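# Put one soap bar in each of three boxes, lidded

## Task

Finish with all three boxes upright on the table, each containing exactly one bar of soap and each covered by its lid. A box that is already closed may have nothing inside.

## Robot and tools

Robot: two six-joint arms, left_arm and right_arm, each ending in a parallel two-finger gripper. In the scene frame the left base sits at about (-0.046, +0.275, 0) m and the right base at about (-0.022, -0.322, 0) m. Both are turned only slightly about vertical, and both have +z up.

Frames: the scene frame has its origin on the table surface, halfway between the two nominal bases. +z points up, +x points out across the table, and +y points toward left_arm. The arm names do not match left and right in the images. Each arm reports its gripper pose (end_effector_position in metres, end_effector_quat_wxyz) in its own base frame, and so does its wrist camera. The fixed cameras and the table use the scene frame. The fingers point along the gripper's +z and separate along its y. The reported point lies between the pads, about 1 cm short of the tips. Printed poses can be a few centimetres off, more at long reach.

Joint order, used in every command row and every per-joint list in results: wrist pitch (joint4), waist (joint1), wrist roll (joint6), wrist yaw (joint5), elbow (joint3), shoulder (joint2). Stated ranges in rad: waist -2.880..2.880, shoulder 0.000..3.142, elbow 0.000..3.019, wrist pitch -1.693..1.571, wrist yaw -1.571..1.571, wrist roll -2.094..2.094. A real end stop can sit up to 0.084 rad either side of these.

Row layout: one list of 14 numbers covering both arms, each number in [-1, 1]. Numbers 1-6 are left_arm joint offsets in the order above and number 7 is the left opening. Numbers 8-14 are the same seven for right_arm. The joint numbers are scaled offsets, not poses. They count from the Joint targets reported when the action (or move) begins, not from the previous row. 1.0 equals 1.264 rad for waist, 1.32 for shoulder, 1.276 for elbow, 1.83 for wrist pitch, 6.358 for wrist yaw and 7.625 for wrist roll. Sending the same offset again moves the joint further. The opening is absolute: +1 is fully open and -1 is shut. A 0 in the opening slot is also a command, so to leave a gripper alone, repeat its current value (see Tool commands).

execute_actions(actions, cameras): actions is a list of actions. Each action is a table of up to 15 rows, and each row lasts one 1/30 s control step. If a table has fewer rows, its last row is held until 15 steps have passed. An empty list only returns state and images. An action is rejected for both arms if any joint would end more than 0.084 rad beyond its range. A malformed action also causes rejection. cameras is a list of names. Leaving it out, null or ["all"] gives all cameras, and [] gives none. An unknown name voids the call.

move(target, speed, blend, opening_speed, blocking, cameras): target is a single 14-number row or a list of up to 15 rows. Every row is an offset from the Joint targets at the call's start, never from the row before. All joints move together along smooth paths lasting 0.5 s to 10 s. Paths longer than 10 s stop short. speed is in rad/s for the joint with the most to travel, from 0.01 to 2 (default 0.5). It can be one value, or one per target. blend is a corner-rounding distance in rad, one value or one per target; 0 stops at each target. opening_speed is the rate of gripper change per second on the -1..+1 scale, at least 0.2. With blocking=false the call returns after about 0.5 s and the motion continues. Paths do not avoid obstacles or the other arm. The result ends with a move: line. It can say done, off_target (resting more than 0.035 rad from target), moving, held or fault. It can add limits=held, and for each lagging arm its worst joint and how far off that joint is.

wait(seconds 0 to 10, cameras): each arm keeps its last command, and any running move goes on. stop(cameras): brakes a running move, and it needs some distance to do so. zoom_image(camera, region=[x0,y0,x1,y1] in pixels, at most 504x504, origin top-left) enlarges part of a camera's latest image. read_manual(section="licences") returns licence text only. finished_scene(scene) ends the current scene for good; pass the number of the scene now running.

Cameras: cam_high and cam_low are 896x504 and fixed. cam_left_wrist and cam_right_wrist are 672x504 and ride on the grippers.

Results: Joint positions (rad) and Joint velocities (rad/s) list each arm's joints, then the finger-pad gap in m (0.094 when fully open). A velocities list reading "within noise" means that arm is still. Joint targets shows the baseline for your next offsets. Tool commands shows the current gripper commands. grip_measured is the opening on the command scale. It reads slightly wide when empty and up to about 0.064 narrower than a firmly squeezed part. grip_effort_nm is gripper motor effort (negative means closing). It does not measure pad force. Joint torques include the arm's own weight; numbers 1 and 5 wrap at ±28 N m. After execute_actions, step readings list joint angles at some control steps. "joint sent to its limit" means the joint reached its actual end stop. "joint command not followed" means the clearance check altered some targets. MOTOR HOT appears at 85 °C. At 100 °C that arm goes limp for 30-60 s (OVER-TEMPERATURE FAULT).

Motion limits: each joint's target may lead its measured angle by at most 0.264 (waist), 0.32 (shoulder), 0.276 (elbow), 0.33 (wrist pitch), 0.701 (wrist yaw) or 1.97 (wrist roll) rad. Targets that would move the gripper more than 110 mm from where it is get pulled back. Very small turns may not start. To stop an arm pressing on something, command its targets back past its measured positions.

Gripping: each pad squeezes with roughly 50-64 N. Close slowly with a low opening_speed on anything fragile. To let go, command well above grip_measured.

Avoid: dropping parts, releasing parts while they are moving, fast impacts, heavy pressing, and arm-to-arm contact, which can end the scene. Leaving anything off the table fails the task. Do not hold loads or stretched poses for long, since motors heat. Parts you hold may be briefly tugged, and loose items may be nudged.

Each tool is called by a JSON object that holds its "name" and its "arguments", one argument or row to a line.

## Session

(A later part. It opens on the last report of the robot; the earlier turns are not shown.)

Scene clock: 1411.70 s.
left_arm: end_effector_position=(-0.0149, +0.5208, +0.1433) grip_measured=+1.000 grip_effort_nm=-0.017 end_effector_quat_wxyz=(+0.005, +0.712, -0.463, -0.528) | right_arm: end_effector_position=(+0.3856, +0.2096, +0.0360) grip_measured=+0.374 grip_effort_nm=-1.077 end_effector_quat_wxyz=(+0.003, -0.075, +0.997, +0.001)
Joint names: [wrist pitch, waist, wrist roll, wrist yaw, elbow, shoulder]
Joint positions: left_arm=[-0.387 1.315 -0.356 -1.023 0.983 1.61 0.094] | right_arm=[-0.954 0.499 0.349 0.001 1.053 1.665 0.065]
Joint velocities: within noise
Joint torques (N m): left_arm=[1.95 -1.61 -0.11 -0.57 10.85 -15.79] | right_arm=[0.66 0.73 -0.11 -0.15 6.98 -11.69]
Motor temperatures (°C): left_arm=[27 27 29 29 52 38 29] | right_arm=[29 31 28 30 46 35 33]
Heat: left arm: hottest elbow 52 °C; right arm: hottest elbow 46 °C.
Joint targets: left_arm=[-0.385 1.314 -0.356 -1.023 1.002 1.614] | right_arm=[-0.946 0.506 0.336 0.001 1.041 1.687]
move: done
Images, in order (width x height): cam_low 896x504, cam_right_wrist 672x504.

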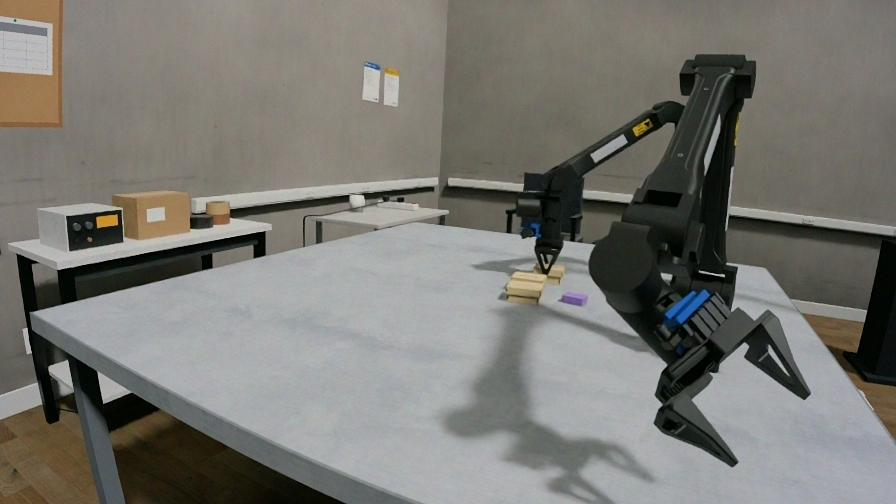

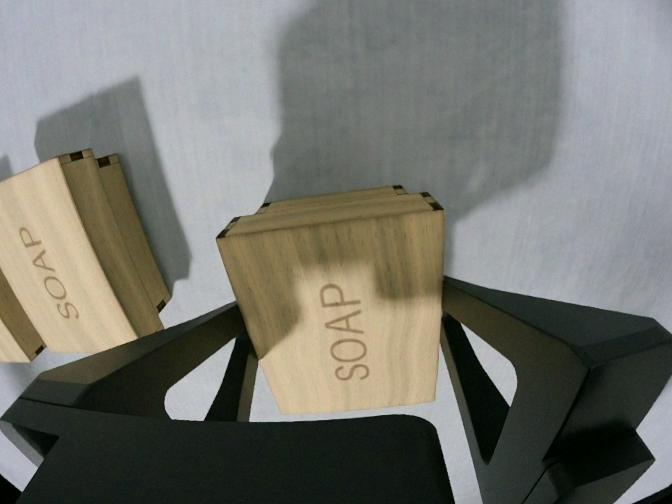

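Seated. Release and retreat.

{"name": "move", "arguments": {
  "target": [
    [0,0,0,0,0,0,1,0,0,0,0,0,-0.006,0.2],
    [0,0,0,0,0,0,1,0,0,0,0,0,-0.006,0.7],
    [0,0,0,0,0,0,1,-0.15,0,0,0,0.16,-0.12,0.7],
    [0,0,0,0,0,0,1,-0.15,-0.3,0,0,0.1,-0.25,0.7]
  ],
  "speed": [0.1,0.1,0.2,0.3],
  "opening_speed": 0.5
}}

{"name": "zoom_image", "arguments": {
  "camera": "cam_low",
  "region": [490, 250, 600, 315]
}}

{"name": "zoom_image", "arguments": {
  "camera": "cam_high",
  "region": [350, 190, 460, 300]
}}

Scene clock: 1429.77 s.
left_arm: end_effector_position=(-0.0149, +0.5208, +0.1433) grip_measured=+1.000 grip_effort_nm=-0.012 end_effector_quat_wxyz=(+0.005, +0.712, -0.463, -0.528) | right_arm: end_effector_position=(+0.4253, +0.0548, +0.2023) grip_measured=+0.698 grip_effort_nm=0.046 end_effector_quat_wxyz=(+0.083, +0.109, +0.990, +0.020)
Joint names: [wrist pitch, waist, wrist roll, wrist yaw, elbow, shoulder]
Joint positions: left_arm=[-0.387 1.315 -0.356 -1.023 0.983 1.61 0.094] | right_arm=[-1.213 0.13 0.348 0.001 1.18 1.366 0.08]
Joint velocities: within noise
Joint torques (N m): left_arm=[1.94 -1.61 -0.11 -0.57 10.85 -15.91] | right_arm=[0.36 -0.15 -0.11 -0.15 8.92 -11.46]
Motor temperatures (°C): left_arm=[27 27 29 29 52 38 29] | right_arm=[29 31 28 30 46 35 32]
Heat: left arm: hottest elbow 52 °C; right arm: hottest elbow 46 °C.
Joint targets: left_arm=[-0.385 1.314 -0.356 -1.023 1.002 1.614] | right_arm=[-1.221 0.127 0.336 0.001 1.169 1.357]
move: done

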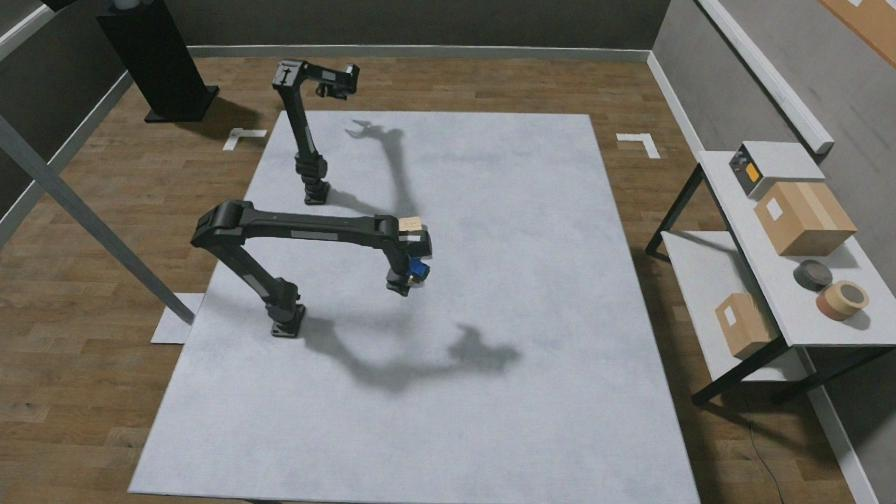

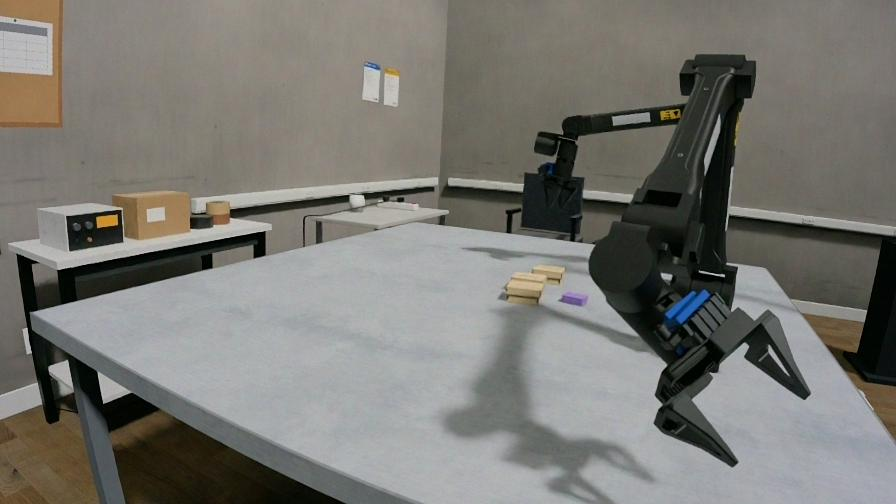

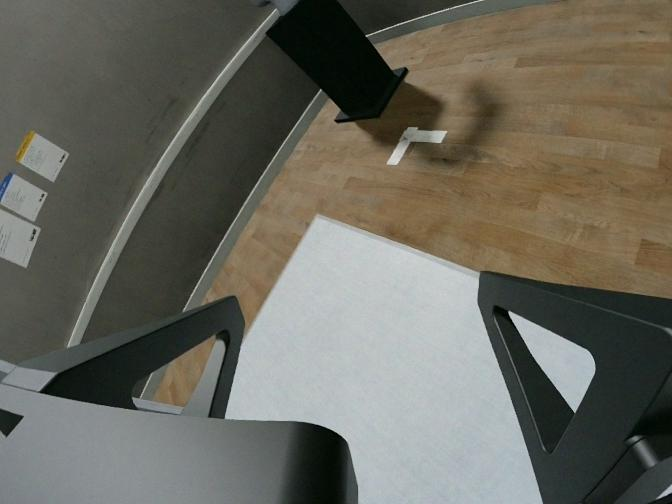

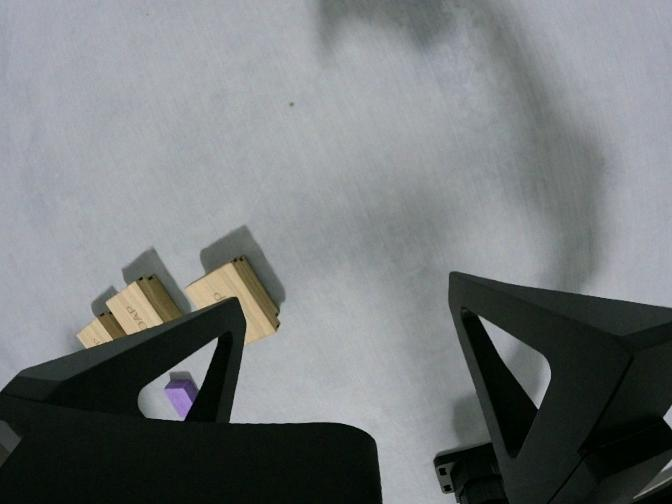

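Scaled by 4.582 from the camera's 896x504 image, which has a finer 1280x720 frame.

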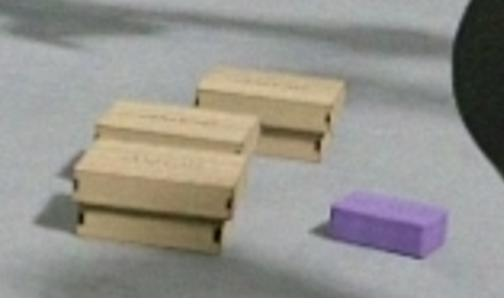

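Scaled by 4.582 from the camera's 896x504 image, which has a finer 1280x720 frame.

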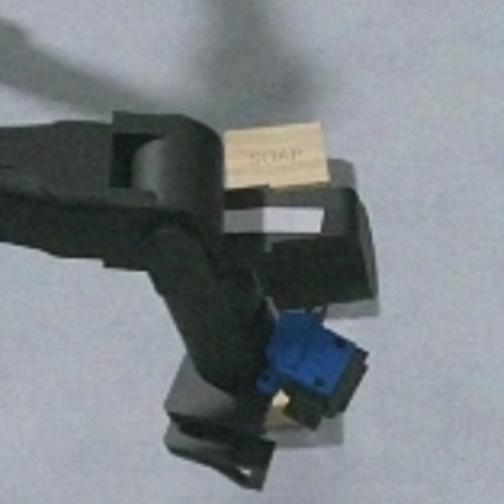

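{"name": "finished_scene", "arguments": {
  "scene": 2
}}

The scene is finished: the task was done.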